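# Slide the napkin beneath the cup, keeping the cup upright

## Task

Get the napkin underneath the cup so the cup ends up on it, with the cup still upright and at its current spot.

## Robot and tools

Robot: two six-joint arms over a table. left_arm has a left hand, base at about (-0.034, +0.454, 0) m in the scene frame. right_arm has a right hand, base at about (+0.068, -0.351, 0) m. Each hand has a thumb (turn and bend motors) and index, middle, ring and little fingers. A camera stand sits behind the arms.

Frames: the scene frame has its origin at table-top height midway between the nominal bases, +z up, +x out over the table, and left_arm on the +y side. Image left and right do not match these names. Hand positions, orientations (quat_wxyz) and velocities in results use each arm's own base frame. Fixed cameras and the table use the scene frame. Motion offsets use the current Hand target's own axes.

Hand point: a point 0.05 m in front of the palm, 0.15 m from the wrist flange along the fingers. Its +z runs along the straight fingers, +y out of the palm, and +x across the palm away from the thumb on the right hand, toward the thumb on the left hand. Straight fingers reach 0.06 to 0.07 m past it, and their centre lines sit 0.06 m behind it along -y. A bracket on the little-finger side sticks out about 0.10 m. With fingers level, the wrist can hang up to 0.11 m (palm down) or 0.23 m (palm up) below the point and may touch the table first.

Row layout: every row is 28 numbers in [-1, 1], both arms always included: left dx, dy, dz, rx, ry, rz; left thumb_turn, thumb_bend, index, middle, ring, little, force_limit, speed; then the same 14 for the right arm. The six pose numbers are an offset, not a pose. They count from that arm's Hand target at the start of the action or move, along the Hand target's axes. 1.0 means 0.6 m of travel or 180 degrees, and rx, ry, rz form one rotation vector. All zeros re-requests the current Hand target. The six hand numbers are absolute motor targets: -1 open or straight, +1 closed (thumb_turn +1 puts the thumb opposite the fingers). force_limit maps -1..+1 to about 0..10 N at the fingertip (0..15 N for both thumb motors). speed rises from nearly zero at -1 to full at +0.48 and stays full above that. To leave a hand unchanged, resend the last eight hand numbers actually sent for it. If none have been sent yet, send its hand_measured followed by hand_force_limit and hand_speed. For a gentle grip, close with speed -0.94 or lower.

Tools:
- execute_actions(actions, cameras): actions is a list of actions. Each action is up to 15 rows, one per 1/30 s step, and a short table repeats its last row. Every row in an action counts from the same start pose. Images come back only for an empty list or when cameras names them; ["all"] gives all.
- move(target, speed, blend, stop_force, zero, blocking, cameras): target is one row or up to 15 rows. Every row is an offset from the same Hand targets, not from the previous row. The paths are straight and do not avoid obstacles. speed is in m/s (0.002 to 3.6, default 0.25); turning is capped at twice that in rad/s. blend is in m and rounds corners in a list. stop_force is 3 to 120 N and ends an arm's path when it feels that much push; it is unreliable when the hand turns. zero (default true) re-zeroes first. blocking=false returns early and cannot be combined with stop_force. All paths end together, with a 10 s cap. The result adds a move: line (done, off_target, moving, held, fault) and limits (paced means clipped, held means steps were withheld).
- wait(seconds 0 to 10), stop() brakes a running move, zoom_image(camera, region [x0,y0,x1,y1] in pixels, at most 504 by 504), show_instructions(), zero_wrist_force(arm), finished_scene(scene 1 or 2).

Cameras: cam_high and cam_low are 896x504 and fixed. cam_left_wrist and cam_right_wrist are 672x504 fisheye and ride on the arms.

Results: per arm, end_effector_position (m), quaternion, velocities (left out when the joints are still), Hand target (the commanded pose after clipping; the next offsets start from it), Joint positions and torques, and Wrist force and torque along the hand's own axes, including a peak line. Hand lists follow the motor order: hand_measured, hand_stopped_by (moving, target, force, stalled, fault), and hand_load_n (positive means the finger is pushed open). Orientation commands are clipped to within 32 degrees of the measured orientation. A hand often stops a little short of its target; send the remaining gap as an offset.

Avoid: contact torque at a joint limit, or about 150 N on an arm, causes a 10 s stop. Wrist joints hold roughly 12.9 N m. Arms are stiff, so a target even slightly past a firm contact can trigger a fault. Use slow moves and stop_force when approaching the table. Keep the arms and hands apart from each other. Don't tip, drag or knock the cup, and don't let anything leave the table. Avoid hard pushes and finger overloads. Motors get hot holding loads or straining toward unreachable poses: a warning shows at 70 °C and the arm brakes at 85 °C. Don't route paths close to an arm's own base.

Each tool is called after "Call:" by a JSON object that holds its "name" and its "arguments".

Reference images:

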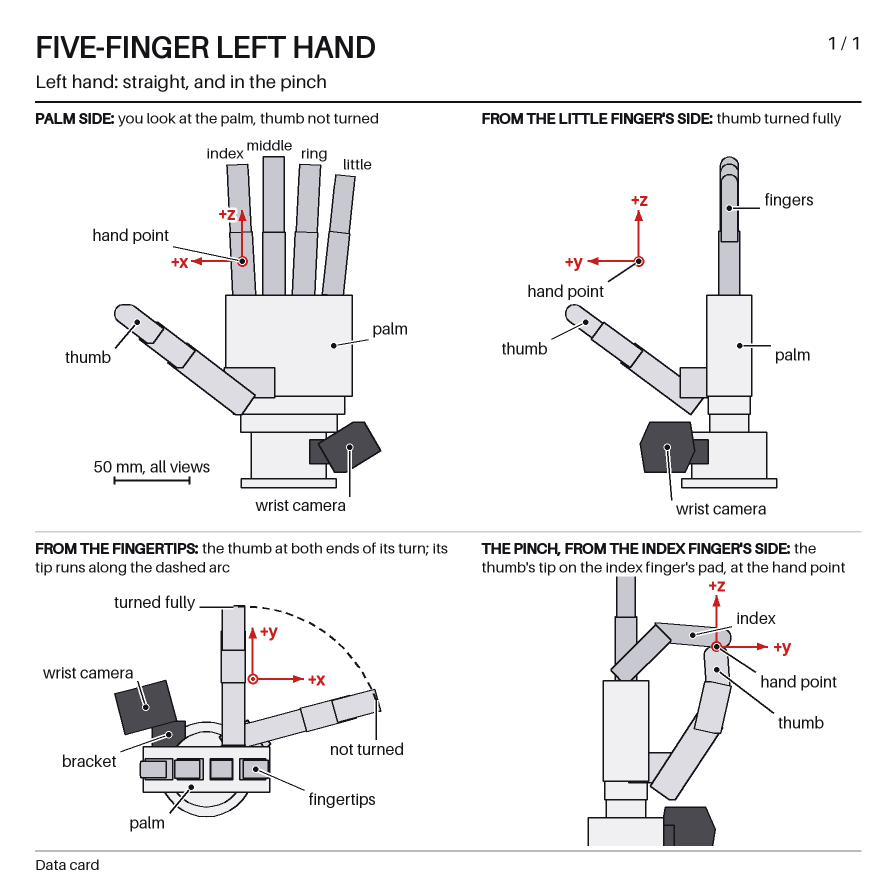

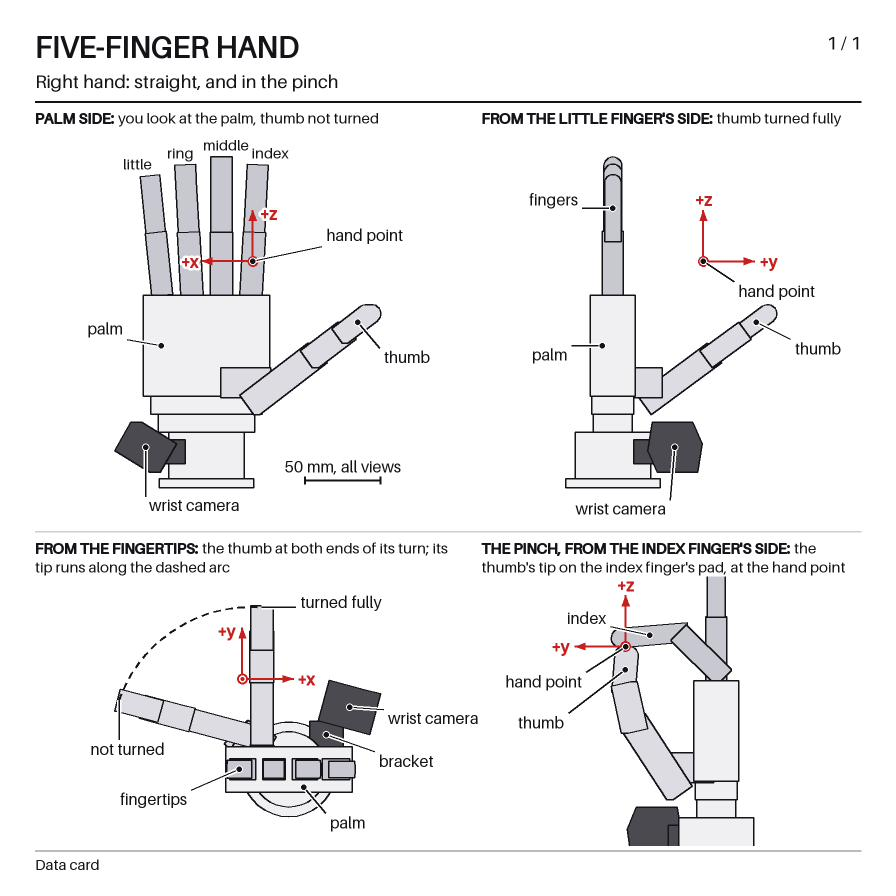

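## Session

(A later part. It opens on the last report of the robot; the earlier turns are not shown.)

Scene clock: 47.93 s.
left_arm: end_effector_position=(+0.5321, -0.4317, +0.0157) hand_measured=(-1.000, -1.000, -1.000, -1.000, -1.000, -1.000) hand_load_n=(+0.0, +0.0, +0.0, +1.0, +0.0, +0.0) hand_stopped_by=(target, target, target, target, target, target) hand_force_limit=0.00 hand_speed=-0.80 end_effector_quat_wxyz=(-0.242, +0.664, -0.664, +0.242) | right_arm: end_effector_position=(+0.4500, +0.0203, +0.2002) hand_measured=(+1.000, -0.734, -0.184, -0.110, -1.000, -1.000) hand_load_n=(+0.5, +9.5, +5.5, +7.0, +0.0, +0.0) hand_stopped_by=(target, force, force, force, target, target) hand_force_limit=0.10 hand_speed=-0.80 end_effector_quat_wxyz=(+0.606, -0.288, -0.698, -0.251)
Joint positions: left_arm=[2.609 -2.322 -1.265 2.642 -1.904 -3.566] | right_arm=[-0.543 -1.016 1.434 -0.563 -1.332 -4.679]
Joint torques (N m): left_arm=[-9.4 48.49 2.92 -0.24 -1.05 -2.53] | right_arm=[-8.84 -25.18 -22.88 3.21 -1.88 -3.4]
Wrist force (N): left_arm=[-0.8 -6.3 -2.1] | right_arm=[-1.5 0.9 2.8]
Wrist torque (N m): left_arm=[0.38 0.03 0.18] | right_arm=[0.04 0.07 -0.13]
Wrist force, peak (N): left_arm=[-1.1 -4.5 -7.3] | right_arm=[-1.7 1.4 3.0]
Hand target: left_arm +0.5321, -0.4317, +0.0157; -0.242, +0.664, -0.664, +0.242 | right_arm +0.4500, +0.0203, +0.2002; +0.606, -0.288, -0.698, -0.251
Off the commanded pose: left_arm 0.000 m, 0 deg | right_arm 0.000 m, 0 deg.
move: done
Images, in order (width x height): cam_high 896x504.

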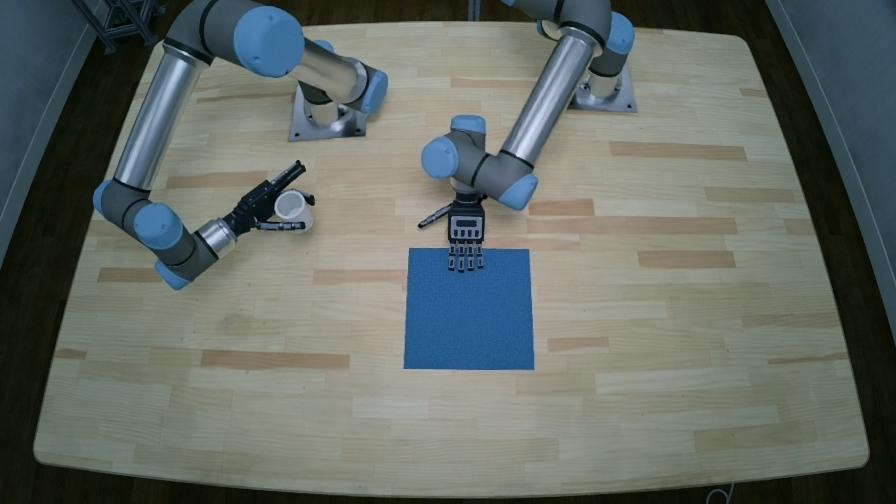

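Call:
{"name": "move", "arguments": {"target": [0.0037,0.1787,-0.1501,0,0,0,-1,-1,-1,-1,-1,-1,0,-0.8, 0,0,0,0,0,0,1,0.3,0.4,0.4,-1,-1,0.1,-0.8], "speed": 0.1, "stop_force": 30, "cameras": ["cam_high"]}}

Scene clock: 50.63 s.
left_arm: end_effector_position=(+0.3921, -0.4340, +0.0157) hand_measured=(-1.000, -1.000, -1.000, -1.000, -1.000, -1.000) hand_load_n=(+0.0, +0.0, +0.0, +0.5, +0.0, -0.5) hand_stopped_by=(target, target, target, target, target, target) hand_force_limit=0.00 hand_speed=-0.80 end_effector_quat_wxyz=(-0.242, +0.664, -0.664, +0.242) | right_arm: end_effector_position=(+0.4500, +0.0203, +0.2002) hand_measured=(+1.000, -0.734, -0.184, -0.110, -1.000, -1.000) hand_load_n=(+0.5, +9.5, +5.5, +7.0, +0.0, +0.0) hand_stopped_by=(target, force, force, force, target, target) hand_force_limit=0.10 hand_speed=-0.80 end_effector_quat_wxyz=(+0.606, -0.288, -0.698, -0.251)
Joint positions: left_arm=[2.449 -2.142 -1.595 2.74 -1.994 -3.707] | right_arm=[-0.543 -1.016 1.434 -0.563 -1.332 -4.679]
Joint torques (N m): left_arm=[-8.94 42.12 3.36 -0.03 -1.26 -2.52] | right_arm=[-7.94 -24.66 -23.23 3.21 -1.89 -3.27]
Wrist force (N): left_arm=[-0.9 -4.5 -1.9] | right_arm=[-1.6 1.0 2.9]
Wrist torque (N m): left_arm=[0.47 0.01 0.15] | right_arm=[0.04 0.07 -0.12]
Wrist force, peak (N): left_arm=[-0.8 -7.9 -3.6] | right_arm=[-1.5 1.1 3.0]
Hand target: left_arm +0.3921, -0.4340, +0.0157; -0.242, +0.664, -0.664, +0.242 | right_arm +0.4500, +0.0203, +0.2002; +0.606, -0.288, -0.698, -0.251
Off the commanded pose: left_arm 0.000 m, 0 deg | right_arm 0.000 m, 0 deg.
move: done
Images, in order (width x height): cam_high 896x504.

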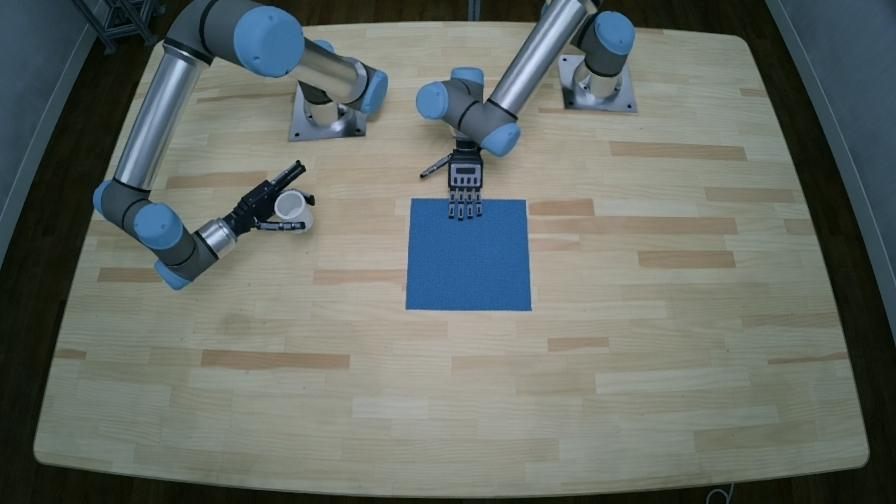

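Call:
{"name": "move", "arguments": {"target": [0.0034,0.1662,-0.1392,0,0,0,-1,-1,-1,-1,-1,-1,0,-0.8, 0,0,0,0,0,0,1,0.3,0.4,0.4,-1,-1,0.1,-0.8], "speed": 0.1, "stop_force": 30, "cameras": ["cam_high"]}}

Scene clock: 53.23 s.
left_arm: end_effector_position=(+0.2620, -0.4360, +0.0156) hand_measured=(-1.000, -1.000, -1.000, -1.000, -1.000, -1.000) hand_load_n=(+0.0, +0.0, +0.0, +1.0, -0.5, +0.0) hand_stopped_by=(target, target, target, target, target, target) hand_force_limit=0.00 hand_speed=-0.80 end_effector_quat_wxyz=(-0.242, +0.664, -0.664, +0.242) | right_arm: end_effector_position=(+0.4500, +0.0203, +0.2002) hand_measured=(+1.000, -0.734, -0.184, -0.110, -1.000, -1.000) hand_load_n=(+0.5, +9.5, +5.5, +7.0, +0.0, +0.0) hand_stopped_by=(target, force, force, force, target, target) hand_force_limit=0.10 hand_speed=-0.80 end_effector_quat_wxyz=(+0.606, -0.288, -0.698, -0.251)
Joint positions: left_arm=[2.234 -2.048 -1.78 2.734 -2.103 -3.917] | right_arm=[-0.543 -1.016 1.434 -0.563 -1.332 -4.679]
Joint torques (N m): left_arm=[-9.97 35.87 0.05 -4.25 -0.6 -2.45] | right_arm=[-7.16 -25.14 -23.1 3.25 -1.81 -3.48]
Wrist force (N): left_arm=[-1.0 -7.9 -2.8] | right_arm=[-1.6 1.2 2.7]
Wrist torque (N m): left_arm=[0.56 0.02 0.20] | right_arm=[0.09 0.07 -0.12]
Wrist force, peak (N): left_arm=[-0.4 -10.5 -3.9] | right_arm=[-1.6 1.1 3.1]
Hand target: left_arm +0.2620, -0.4360, +0.0156; -0.242, +0.664, -0.664, +0.242 | right_arm +0.4500, +0.0203, +0.2002; +0.606, -0.288, -0.698, -0.251
Off the commanded pose: left_arm 0.000 m, 0 deg | right_arm 0.000 m, 0 deg.
move: done
Images, in order (width x height): cam_high 896x504.

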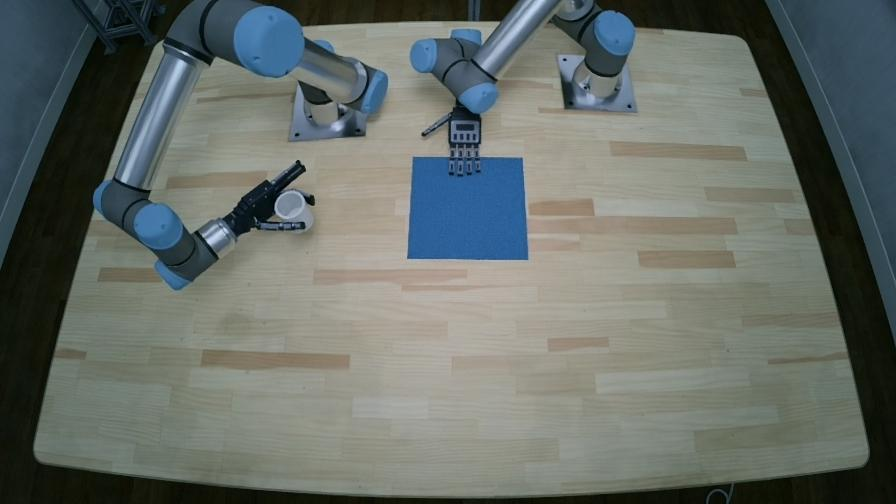

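Call:
{"name": "move", "arguments": {"target": [[0,-0.1608,-0.1915,0,0,0,-1,-1,-1,-1,-1,-1,0,-0.8, 0,0,0,0,0,0,1,0.3,0.4,0.4,-1,-1,0.1,-0.8],[-0.55,-0.2885,-0.0843,0,0,0,-1,-1,-1,-1,-1,-1,0,-0.8, 0,0,0,0,0,0,1,0.3,0.4,0.4,-1,-1,0.1,-0.8]], "speed": 0.35, "blend": 0.05, "cameras": ["cam_high","cam_low"]}}

Scene clock: 56.40 s.
left_arm: end_effector_position=(+0.3621, -0.1061, +0.1657) hand_measured=(-1.000, -1.000, -1.000, -1.000, -1.000, -1.000) hand_load_n=(+0.0, +0.0, +0.0, +0.0, +0.0, +0.0) hand_stopped_by=(target, target, target, target, target, target) hand_force_limit=0.00 hand_speed=-0.80 end_effector_quat_wxyz=(-0.242, +0.664, -0.664, +0.242) | right_arm: end_effector_position=(+0.4500, +0.0203, +0.2002) hand_measured=(+1.000, -0.734, -0.184, -0.110, -1.000, -1.000) hand_load_n=(+0.5, +9.0, +5.5, +7.5, +0.0, +0.0) hand_stopped_by=(target, force, force, force, target, target) hand_force_limit=0.10 hand_speed=-0.80 end_effector_quat_wxyz=(+0.606, -0.288, -0.698, -0.251)
Joint positions: left_arm=[3.388 -1.396 -2.062 2.571 -1.414 -2.951] | right_arm=[-0.543 -1.016 1.434 -0.563 -1.332 -4.679]
Joint torques (N m): left_arm=[8.18 5.28 8.4 -2.57 1.72 2.46] | right_arm=[-6.07 -25.59 -22.61 3.32 -1.84 -3.21]
Wrist force (N): left_arm=[-1.4 -0.1 -0.1] | right_arm=[-1.4 1.1 2.8]
Wrist torque (N m): left_arm=[0.10 0.17 -0.17] | right_arm=[0.06 0.05 -0.12]
Wrist force, peak (N): left_arm=[-1.0 -8.2 -3.1] | right_arm=[-1.6 1.2 3.0]
Hand target: left_arm +0.3621, -0.1060, +0.1657; -0.242, +0.664, -0.664, +0.242 | right_arm +0.4500, +0.0203, +0.2002; +0.606, -0.288, -0.698, -0.251
Off the commanded pose: left_arm 0.000 m, 0 deg | right_arm 0.000 m, 0 deg.
move: done
Images, in order (width x height): cam_high 896x504, cam_low 896x504.

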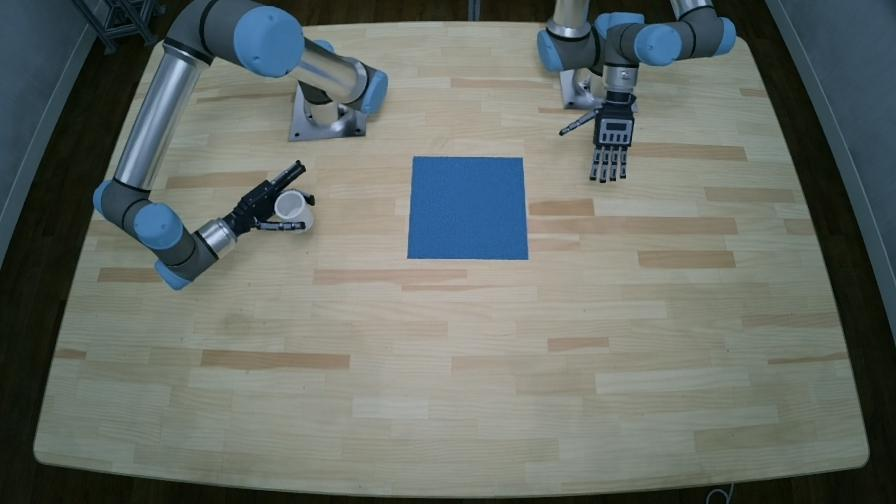

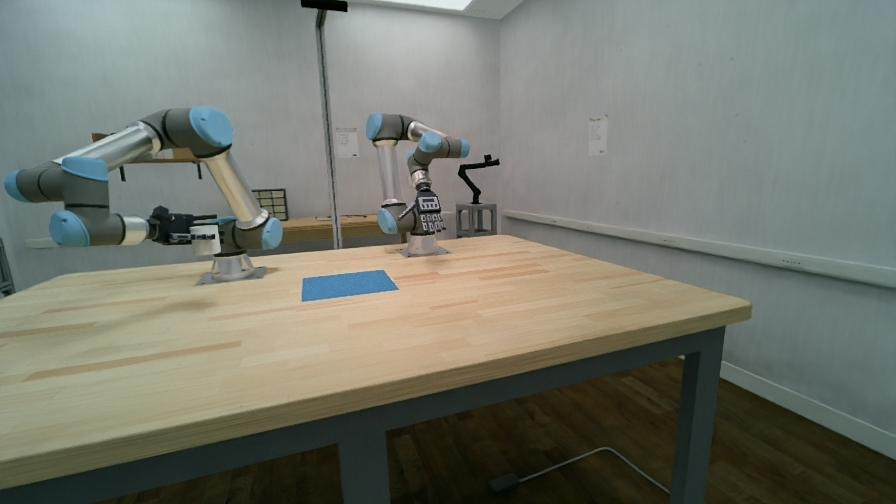

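Call:
{"name": "move", "arguments": {"target": [[0,0,0,0,0,0,-1,-1,-1,-1,-1,-1,0,-0.8, -0.0487,0.3137,0.6115,0,0,0,1,0.3,0.4,0.4,-1,-1,0.1,-0.8],[0,0,0,0,0,0,-1,-1,-1,-1,-1,-1,0,-0.8, -0.1675,0.3137,0.628,0,0,0,1,0.3,0.4,0.4,-1,-1,0.1,-0.8]], "speed": [0.3,0.1], "blend": 0.02, "cameras": ["cam_high","cam_low","cam_right_wrist"]}}

Call:
{"name": "zoom_image", "arguments": {"camera": "cam_high", "region": [420, 150, 520, 230]}}

Call:
{"name": "zoom_image", "arguments": {"camera": "cam_low", "region": [280, 240, 440, 350]}}

Scene clock: 59.67 s.
left_arm: end_effector_position=(+0.3621, -0.1060, +0.1657) hand_measured=(-1.000, -1.000, -1.000, -1.000, -1.000, -1.000) hand_load_n=(+0.0, +0.0, +0.0, +0.0, +0.0, +0.0) hand_stopped_by=(target, target, target, target, target, target) hand_force_limit=0.00 hand_speed=-0.80 end_effector_quat_wxyz=(-0.242, +0.664, -0.664, +0.242) | right_arm: end_effector_position=(+0.3290, +0.4073, +0.0483) hand_measured=(+1.000, -0.734, -0.184, -0.110, -1.000, -1.000) hand_load_n=(+0.5, +9.5, +5.5, +7.0, +0.0, +0.0) hand_stopped_by=(target, force, force, force, target, target) hand_force_limit=0.10 hand_speed=-0.80 end_effector_quat_wxyz=(+0.606, -0.288, -0.698, -0.251)
Joint positions: left_arm=[3.388 -1.396 -2.062 2.571 -1.414 -2.951] | right_arm=[0.126 -1.021 1.95 -1.155 -0.672 -4.535]
Joint torques (N m): left_arm=[10.49 9.06 8.28 -2.6 1.62 2.52] | right_arm=[8.9 -19.48 -3.82 -1.01 2.28 2.82]
Wrist force (N): left_arm=[-1.2 -0.1 -0.2] | right_arm=[-1.3 1.3 2.8]
Wrist torque (N m): left_arm=[0.10 0.13 -0.15] | right_arm=[0.07 0.04 -0.21]
Wrist force, peak (N): left_arm=[-1.6 -0.2 -0.5] | right_arm=[-0.9 2.1 4.5]
Hand target: left_arm +0.3621, -0.1060, +0.1657; -0.242, +0.664, -0.664, +0.242 | right_arm +0.3291, +0.4073, +0.0482; +0.606, -0.288, -0.698, -0.251
Off the commanded pose: left_arm 0.000 m, 0 deg | right_arm 0.000 m, 0 deg.
move: done
camera_calibration:
cam_right_wrist: T_world_to_cam=[[0.624884, 0.735005, 0.263224, -0.516308], [0.578068, -0.208981, -0.788774, -0.0544195], [-0.524745, 0.645054, -0.555472, 0.0524989], [0, 0, 0, 1]] pos_world=[0.381639, 0.334252, 0.122141]
Images, in order (width x height): cam_high 896x504, cam_low 896x504, cam_right_wrist 672x504.

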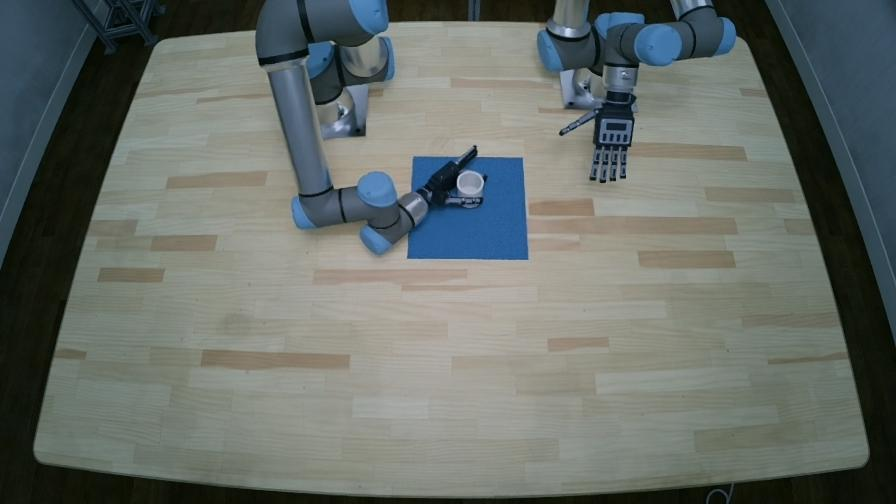

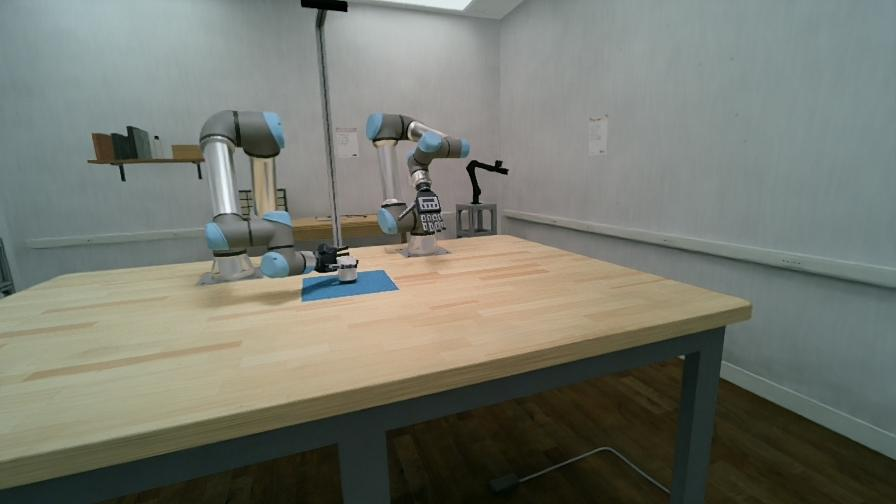

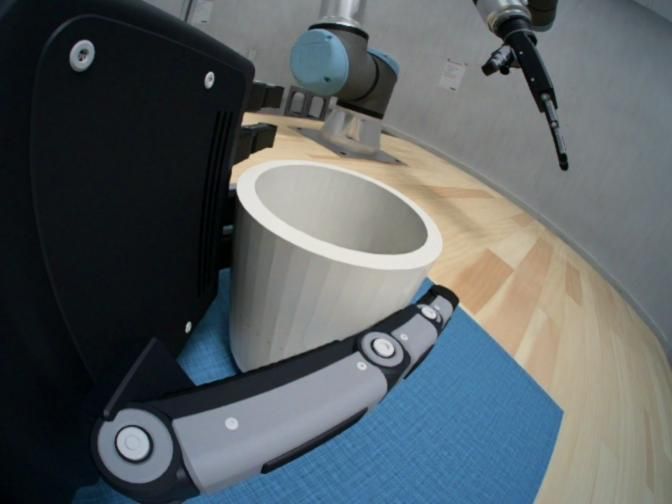

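Scaled by 5.040.

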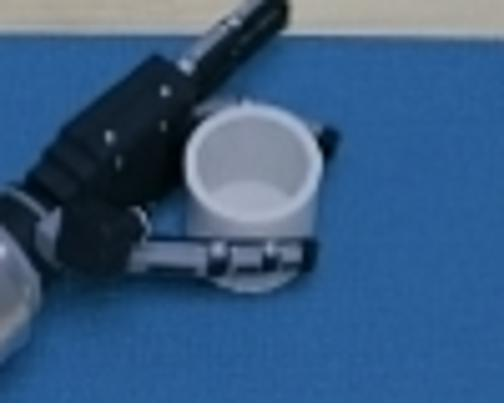

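Scaled by 3.150.

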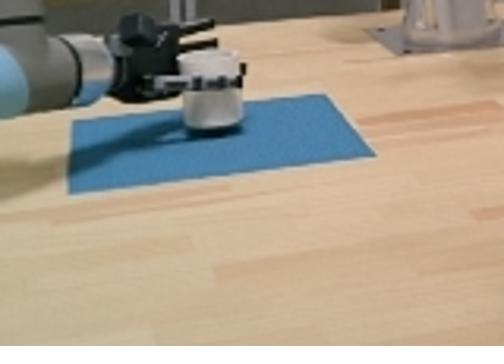

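Call:
{"name": "move", "arguments": {"target": [0,0,0,0,0,0,-1,-1,-1,-1,-1,-1,0,-0.8, -0.0297,0,0.0042,0,0,0,1,0.3,0.4,0.4,-1,-1,0.1,-0.8], "speed": 0.015, "stop_force": 4, "cameras": ["cam_high","cam_low","cam_right_wrist"]}}

Call:
{"name": "zoom_image", "arguments": {"camera": "cam_high", "region": [420, 150, 520, 230]}}

Call:
{"name": "zoom_image", "arguments": {"camera": "cam_low", "region": [280, 240, 440, 350]}}

Scene clock: 62.13 s.
left_arm: end_effector_position=(+0.3621, -0.1060, +0.1657) hand_measured=(-1.000, -1.000, -1.000, -1.000, -1.000, -1.000) hand_load_n=(+0.0, +0.0, +0.0, +0.0, +0.0, +0.0) hand_stopped_by=(target, target, target, target, target, target) hand_force_limit=0.00 hand_speed=-0.80 end_effector_quat_wxyz=(-0.242, +0.664, -0.664, +0.242) | right_arm: end_effector_position=(+0.3290, +0.4073, +0.0346) hand_measured=(+1.000, -0.734, -0.184, -0.110, -1.000, -1.000) hand_load_n=(-0.5, +10.0, +5.0, +7.0, +0.0, +0.0) hand_stopped_by=(target, force, force, force, target, target) hand_force_limit=0.10 hand_speed=-0.80 end_effector_quat_wxyz=(+0.606, -0.288, -0.698, -0.251)
Joint positions: left_arm=[3.388 -1.396 -2.062 2.571 -1.414 -2.951] | right_arm=[0.126 -0.993 1.953 -1.186 -0.672 -4.535]
Joint torques (N m): left_arm=[8.64 12.39 9.17 -2.67 1.57 2.57] | right_arm=[7.05 -44.22 -14.79 2.02 -1.96 1.33]
Wrist force (N): left_arm=[-1.3 -0.1 -0.5] | right_arm=[1.0 2.3 2.4]
Wrist torque (N m): left_arm=[0.12 0.15 -0.16] | right_arm=[0.10 0.02 -0.16]
Wrist force, peak (N): left_arm=[-1.7 0.1 -0.4] | right_arm=[12.8 2.5 1.5]
Hand target: left_arm +0.3621, -0.1060, +0.1657; -0.242, +0.664, -0.664, +0.242 | right_arm +0.3290, +0.4073, +0.0346; +0.606, -0.288, -0.698, -0.251 (not the last commanded pose)
Off the commanded pose: left_arm 0.000 m, 0 deg | right_arm 0.004 m, 0 deg.
move: contact (right_arm)
camera_calibration:
cam_right_wrist: T_world_to_cam=[[0.624901, 0.734999, 0.263202, -0.512703], [0.57805, -0.209001, -0.788782, -0.0652114], [-0.524745, 0.645054, -0.555472, 0.0448889], [0, 0, 0, 1]] pos_world=[0.381639, 0.334252, 0.108441]
Images, in order (width x height): cam_high 896x504, cam_low 896x504, cam_right_wrist 672x504.

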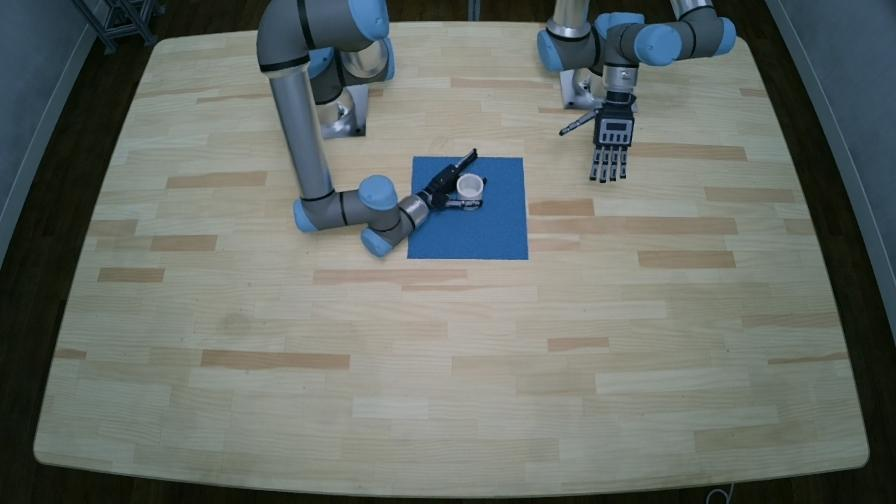

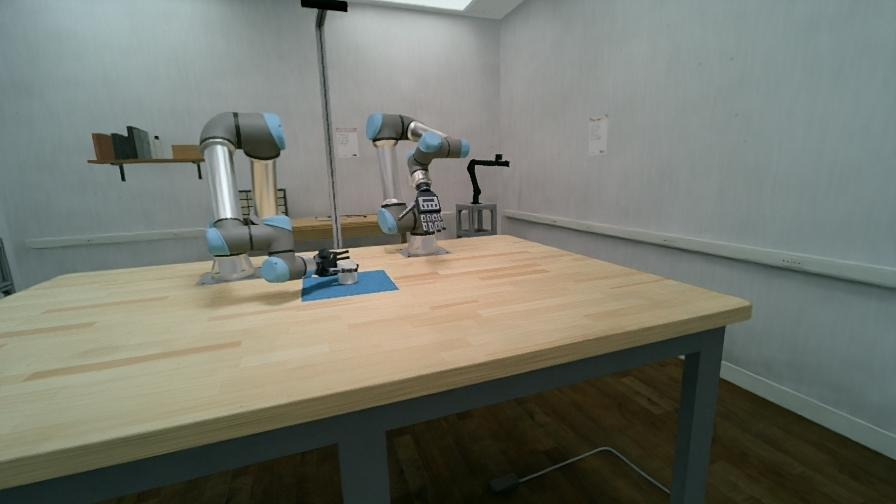

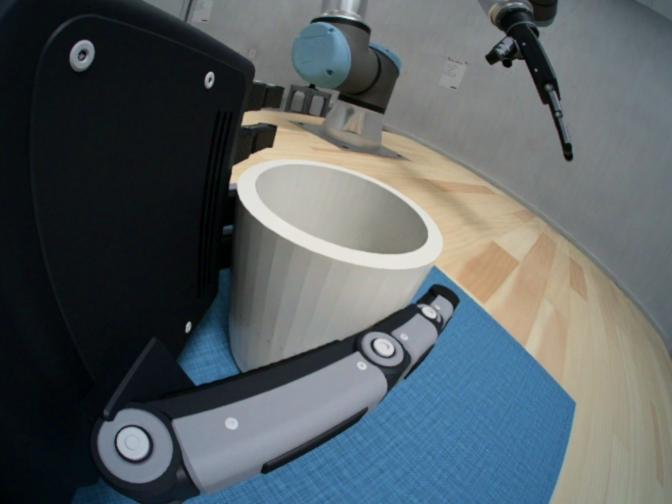

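Scaled by 5.040.

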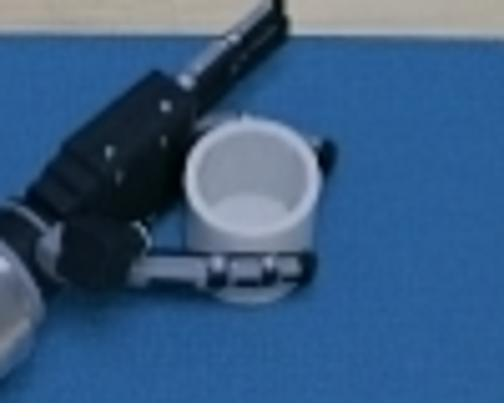

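Scaled by 3.150.

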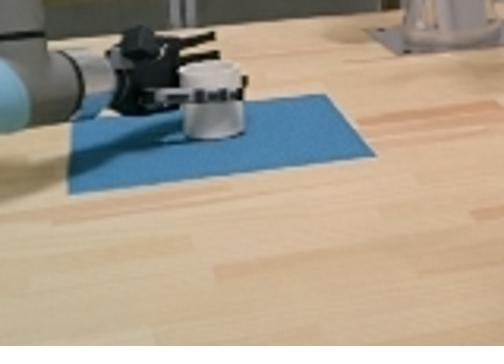

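Call:
{"name": "move", "arguments": {"target": [0,0,0,0,0,0,-1,-1,-1,-1,-1,-1,0,-0.8, 0,0,0,0,0,0,1,-1,-0.6,-0.6,-1,-1,0.1,-0.6], "cameras": ["cam_high","cam_right_wrist"]}}

Call:
{"name": "zoom_image", "arguments": {"camera": "cam_high", "region": [420, 150, 520, 230]}}

Scene clock: 63.17 s.
left_arm: end_effector_position=(+0.3621, -0.1060, +0.1657) hand_measured=(-1.000, -1.000, -1.000, -1.000, -1.000, -1.000) hand_load_n=(+0.0, +0.0, +0.0, +0.0, +0.0, +0.0) hand_stopped_by=(target, target, target, target, target, target) hand_force_limit=0.00 hand_speed=-0.80 end_effector_quat_wxyz=(-0.242, +0.664, -0.664, +0.242) | right_arm: end_effector_position=(+0.3290, +0.4073, +0.0346) hand_measured=(+1.000, -1.000, -0.600, -0.600, -1.000, -1.000) hand_load_n=(+0.5, +0.0, +0.0, +0.0, +0.0, +0.0) hand_stopped_by=(target, target, target, target, target, target) hand_force_limit=0.10 hand_speed=-0.60 end_effector_quat_wxyz=(+0.606, -0.288, -0.698, -0.251)
Joint positions: left_arm=[3.388 -1.396 -2.062 2.571 -1.414 -2.951] | right_arm=[0.126 -0.993 1.953 -1.186 -0.672 -4.535]
Joint torques (N m): left_arm=[9.46 12.32 8.62 -2.5 1.67 2.67] | right_arm=[5.26 -43.29 -15.26 0.59 -0.14 1.45]
Wrist force (N): left_arm=[-1.4 0.4 -0.5] | right_arm=[0.8 1.1 2.5]
Wrist torque (N m): left_arm=[0.19 0.17 -0.18] | right_arm=[0.04 -0.01 -0.19]
Wrist force, peak (N): left_arm=[-1.4 0.4 -0.5] | right_arm=[1.0 2.6 2.5]
Hand target: left_arm +0.3621, -0.1060, +0.1657; -0.242, +0.664, -0.664, +0.242 | right_arm +0.3290, +0.4073, +0.0346; +0.606, -0.288, -0.698, -0.251
Off the commanded pose: left_arm 0.000 m, 0 deg | right_arm 0.000 m, 0 deg.
move: done
camera_calibration:
cam_right_wrist: T_world_to_cam=[[0.624868, 0.73504, 0.263167, -0.5127], [0.57802, -0.208963, -0.788814, -0.065209], [-0.524817, 0.64502, -0.555442, 0.0449247], [0, 0, 0, 1]] pos_world=[0.381639, 0.334252, 0.108441]
Images, in order (width x height): cam_high 896x504, cam_right_wrist 672x504.

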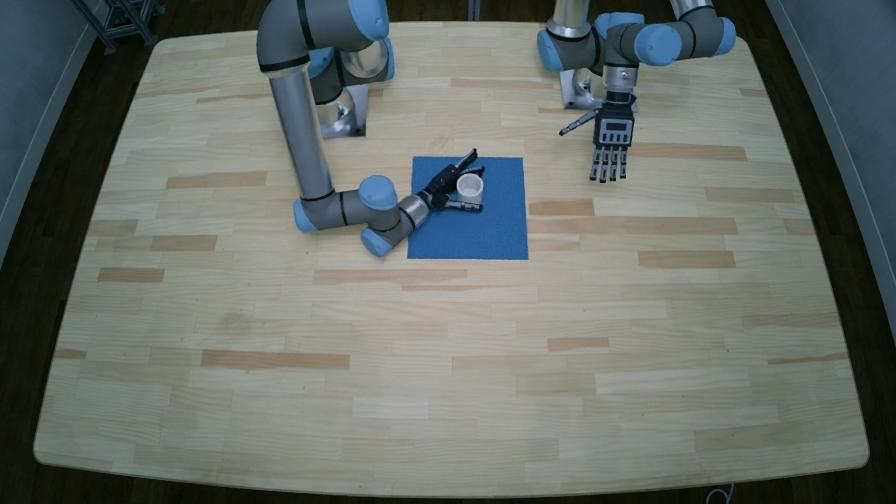

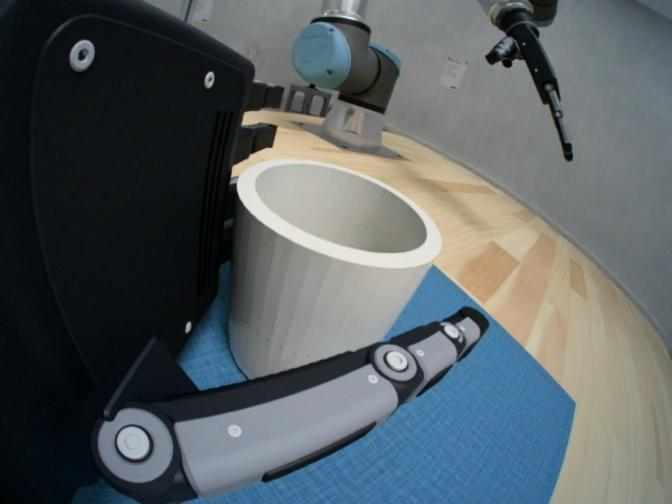

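Scaled by 5.040.

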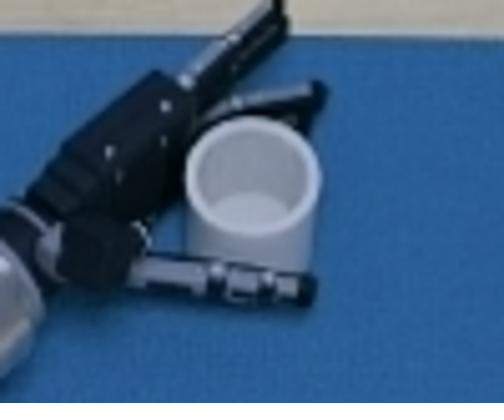

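Call:
{"name": "move", "arguments": {"target": [[0,0,0,0,0,0,-1,-1,-1,-1,-1,-1,0,-0.8, 0,0,0,0,0,0,1,-1,-1,-1,-1,-1,0.1,-0.4],[0,0,0,0,0,0,-1,-1,-1,-1,-1,-1,0,-0.8, -0.0325,0,-0.231,0,0,0,1,-1,-1,-1,-1,-1,0.1,-0.4],[0,0,0,0,0,0,-1,-1,-1,-1,-1,-1,0,-0.8, 0.2,0,-0.28,0,0,0,1,-1,-1,-1,-1,-1,0.1,-0.4]], "speed": [0.1,0.1,0.25], "cameras": ["cam_high","cam_low","cam_right_wrist"]}}

Call:
{"name": "zoom_image", "arguments": {"camera": "cam_high", "region": [420, 150, 520, 230]}}

Call:
{"name": "zoom_image", "arguments": {"camera": "cam_low", "region": [280, 240, 440, 350]}}

Scene clock: 67.17 s.
left_arm: end_effector_position=(+0.3621, -0.1060, +0.1657) hand_measured=(-1.000, -1.000, -1.000, -1.000, -1.000, -1.000) hand_load_n=(+0.0, +0.0, +0.0, +0.0, +0.0, +0.0) hand_stopped_by=(target, target, target, target, target, target) hand_force_limit=0.00 hand_speed=-0.80 end_effector_quat_wxyz=(-0.242, +0.664, -0.664, +0.242) | right_arm: end_effector_position=(+0.4348, +0.3015, +0.1769) hand_measured=(+1.000, -1.000, -1.000, -1.000, -1.000, -1.000) hand_load_n=(+0.0, +0.0, +0.0, +0.0, +0.0, +0.0) hand_stopped_by=(target, target, target, target, target, target) hand_force_limit=0.10 hand_speed=-0.40 end_effector_quat_wxyz=(+0.606, -0.288, -0.698, -0.251)
Joint positions: left_arm=[3.388 -1.396 -2.062 2.571 -1.414 -2.951] | right_arm=[-0.083 -1.084 1.613 -0.712 -0.877 -4.596]
Joint torques (N m): left_arm=[8.72 12.95 8.26 -2.61 1.53 2.48] | right_arm=[-10.99 -46.82 -21.88 2.39 -1.93 -3.3]
Wrist force (N): left_arm=[-1.3 -0.1 -0.2] | right_arm=[0.9 1.0 2.5]
Wrist torque (N m): left_arm=[0.09 0.16 -0.17] | right_arm=[0.04 -0.02 -0.08]
Wrist force, peak (N): left_arm=[-1.5 0.0 -0.5] | right_arm=[0.9 1.2 3.3]
Hand target: left_arm +0.3621, -0.1060, +0.1657; -0.242, +0.664, -0.664, +0.242 | right_arm +0.4348, +0.3015, +0.1769; +0.606, -0.288, -0.698, -0.251
Off the commanded pose: left_arm 0.000 m, 0 deg | right_arm 0.000 m, 0 deg.
move: done
camera_calibration:
cam_right_wrist: T_world_to_cam=[[0.624884, 0.735005, 0.263224, -0.538481], [0.578068, -0.208981, -0.788774, -0.0363318], [-0.524745, 0.645054, -0.555472, 0.247642], [0, 0, 0, 1]] pos_world=[0.487439, 0.228452, 0.250641]
Images, in order (width x height): cam_high 896x504, cam_low 896x504, cam_right_wrist 672x504.

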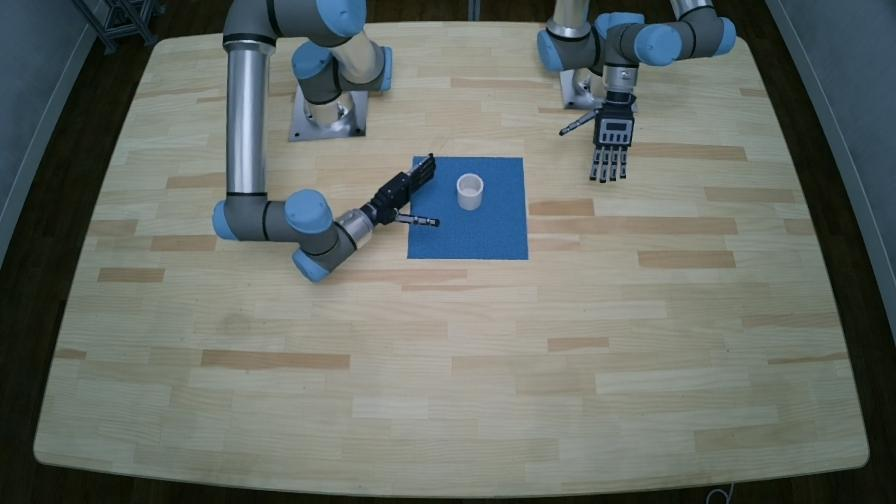

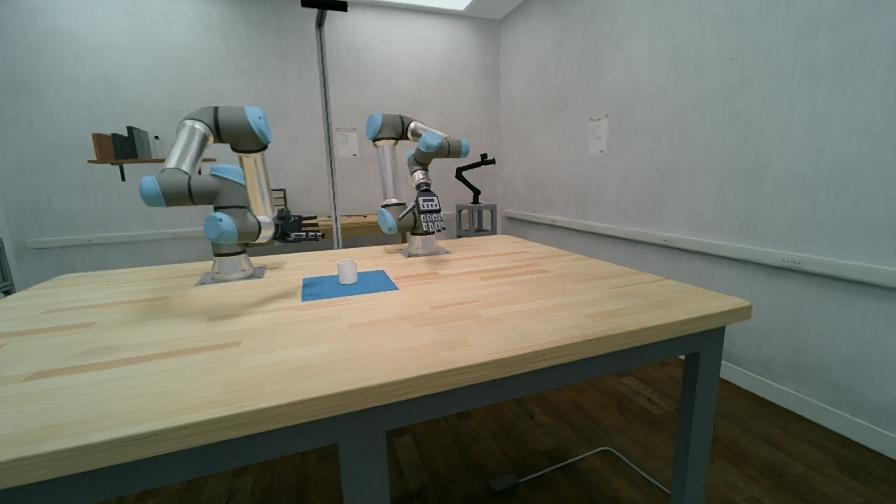

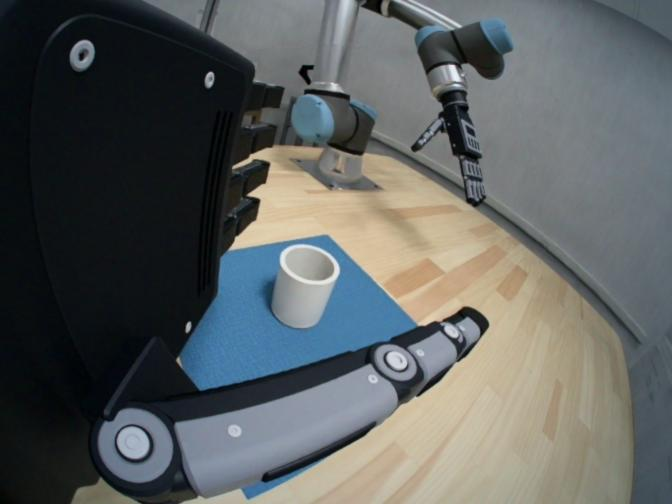

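Scaled by 5.040.

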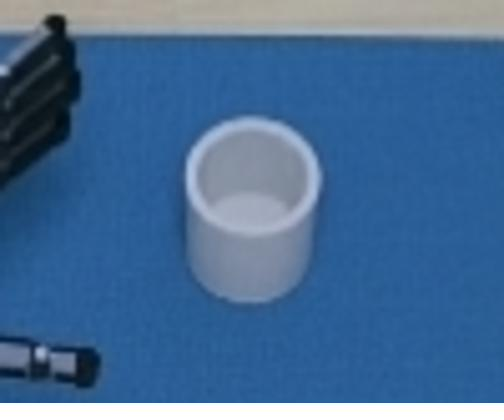

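Scaled by 3.150.

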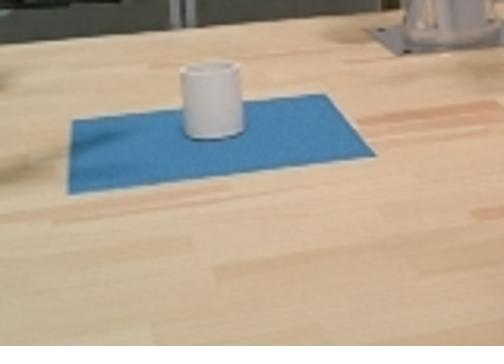

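Cup is at its original spot, standing on the napkin.

Call:
{"name": "finished_scene", "arguments": {"scene": 1}}

The scene is finished: the task was done.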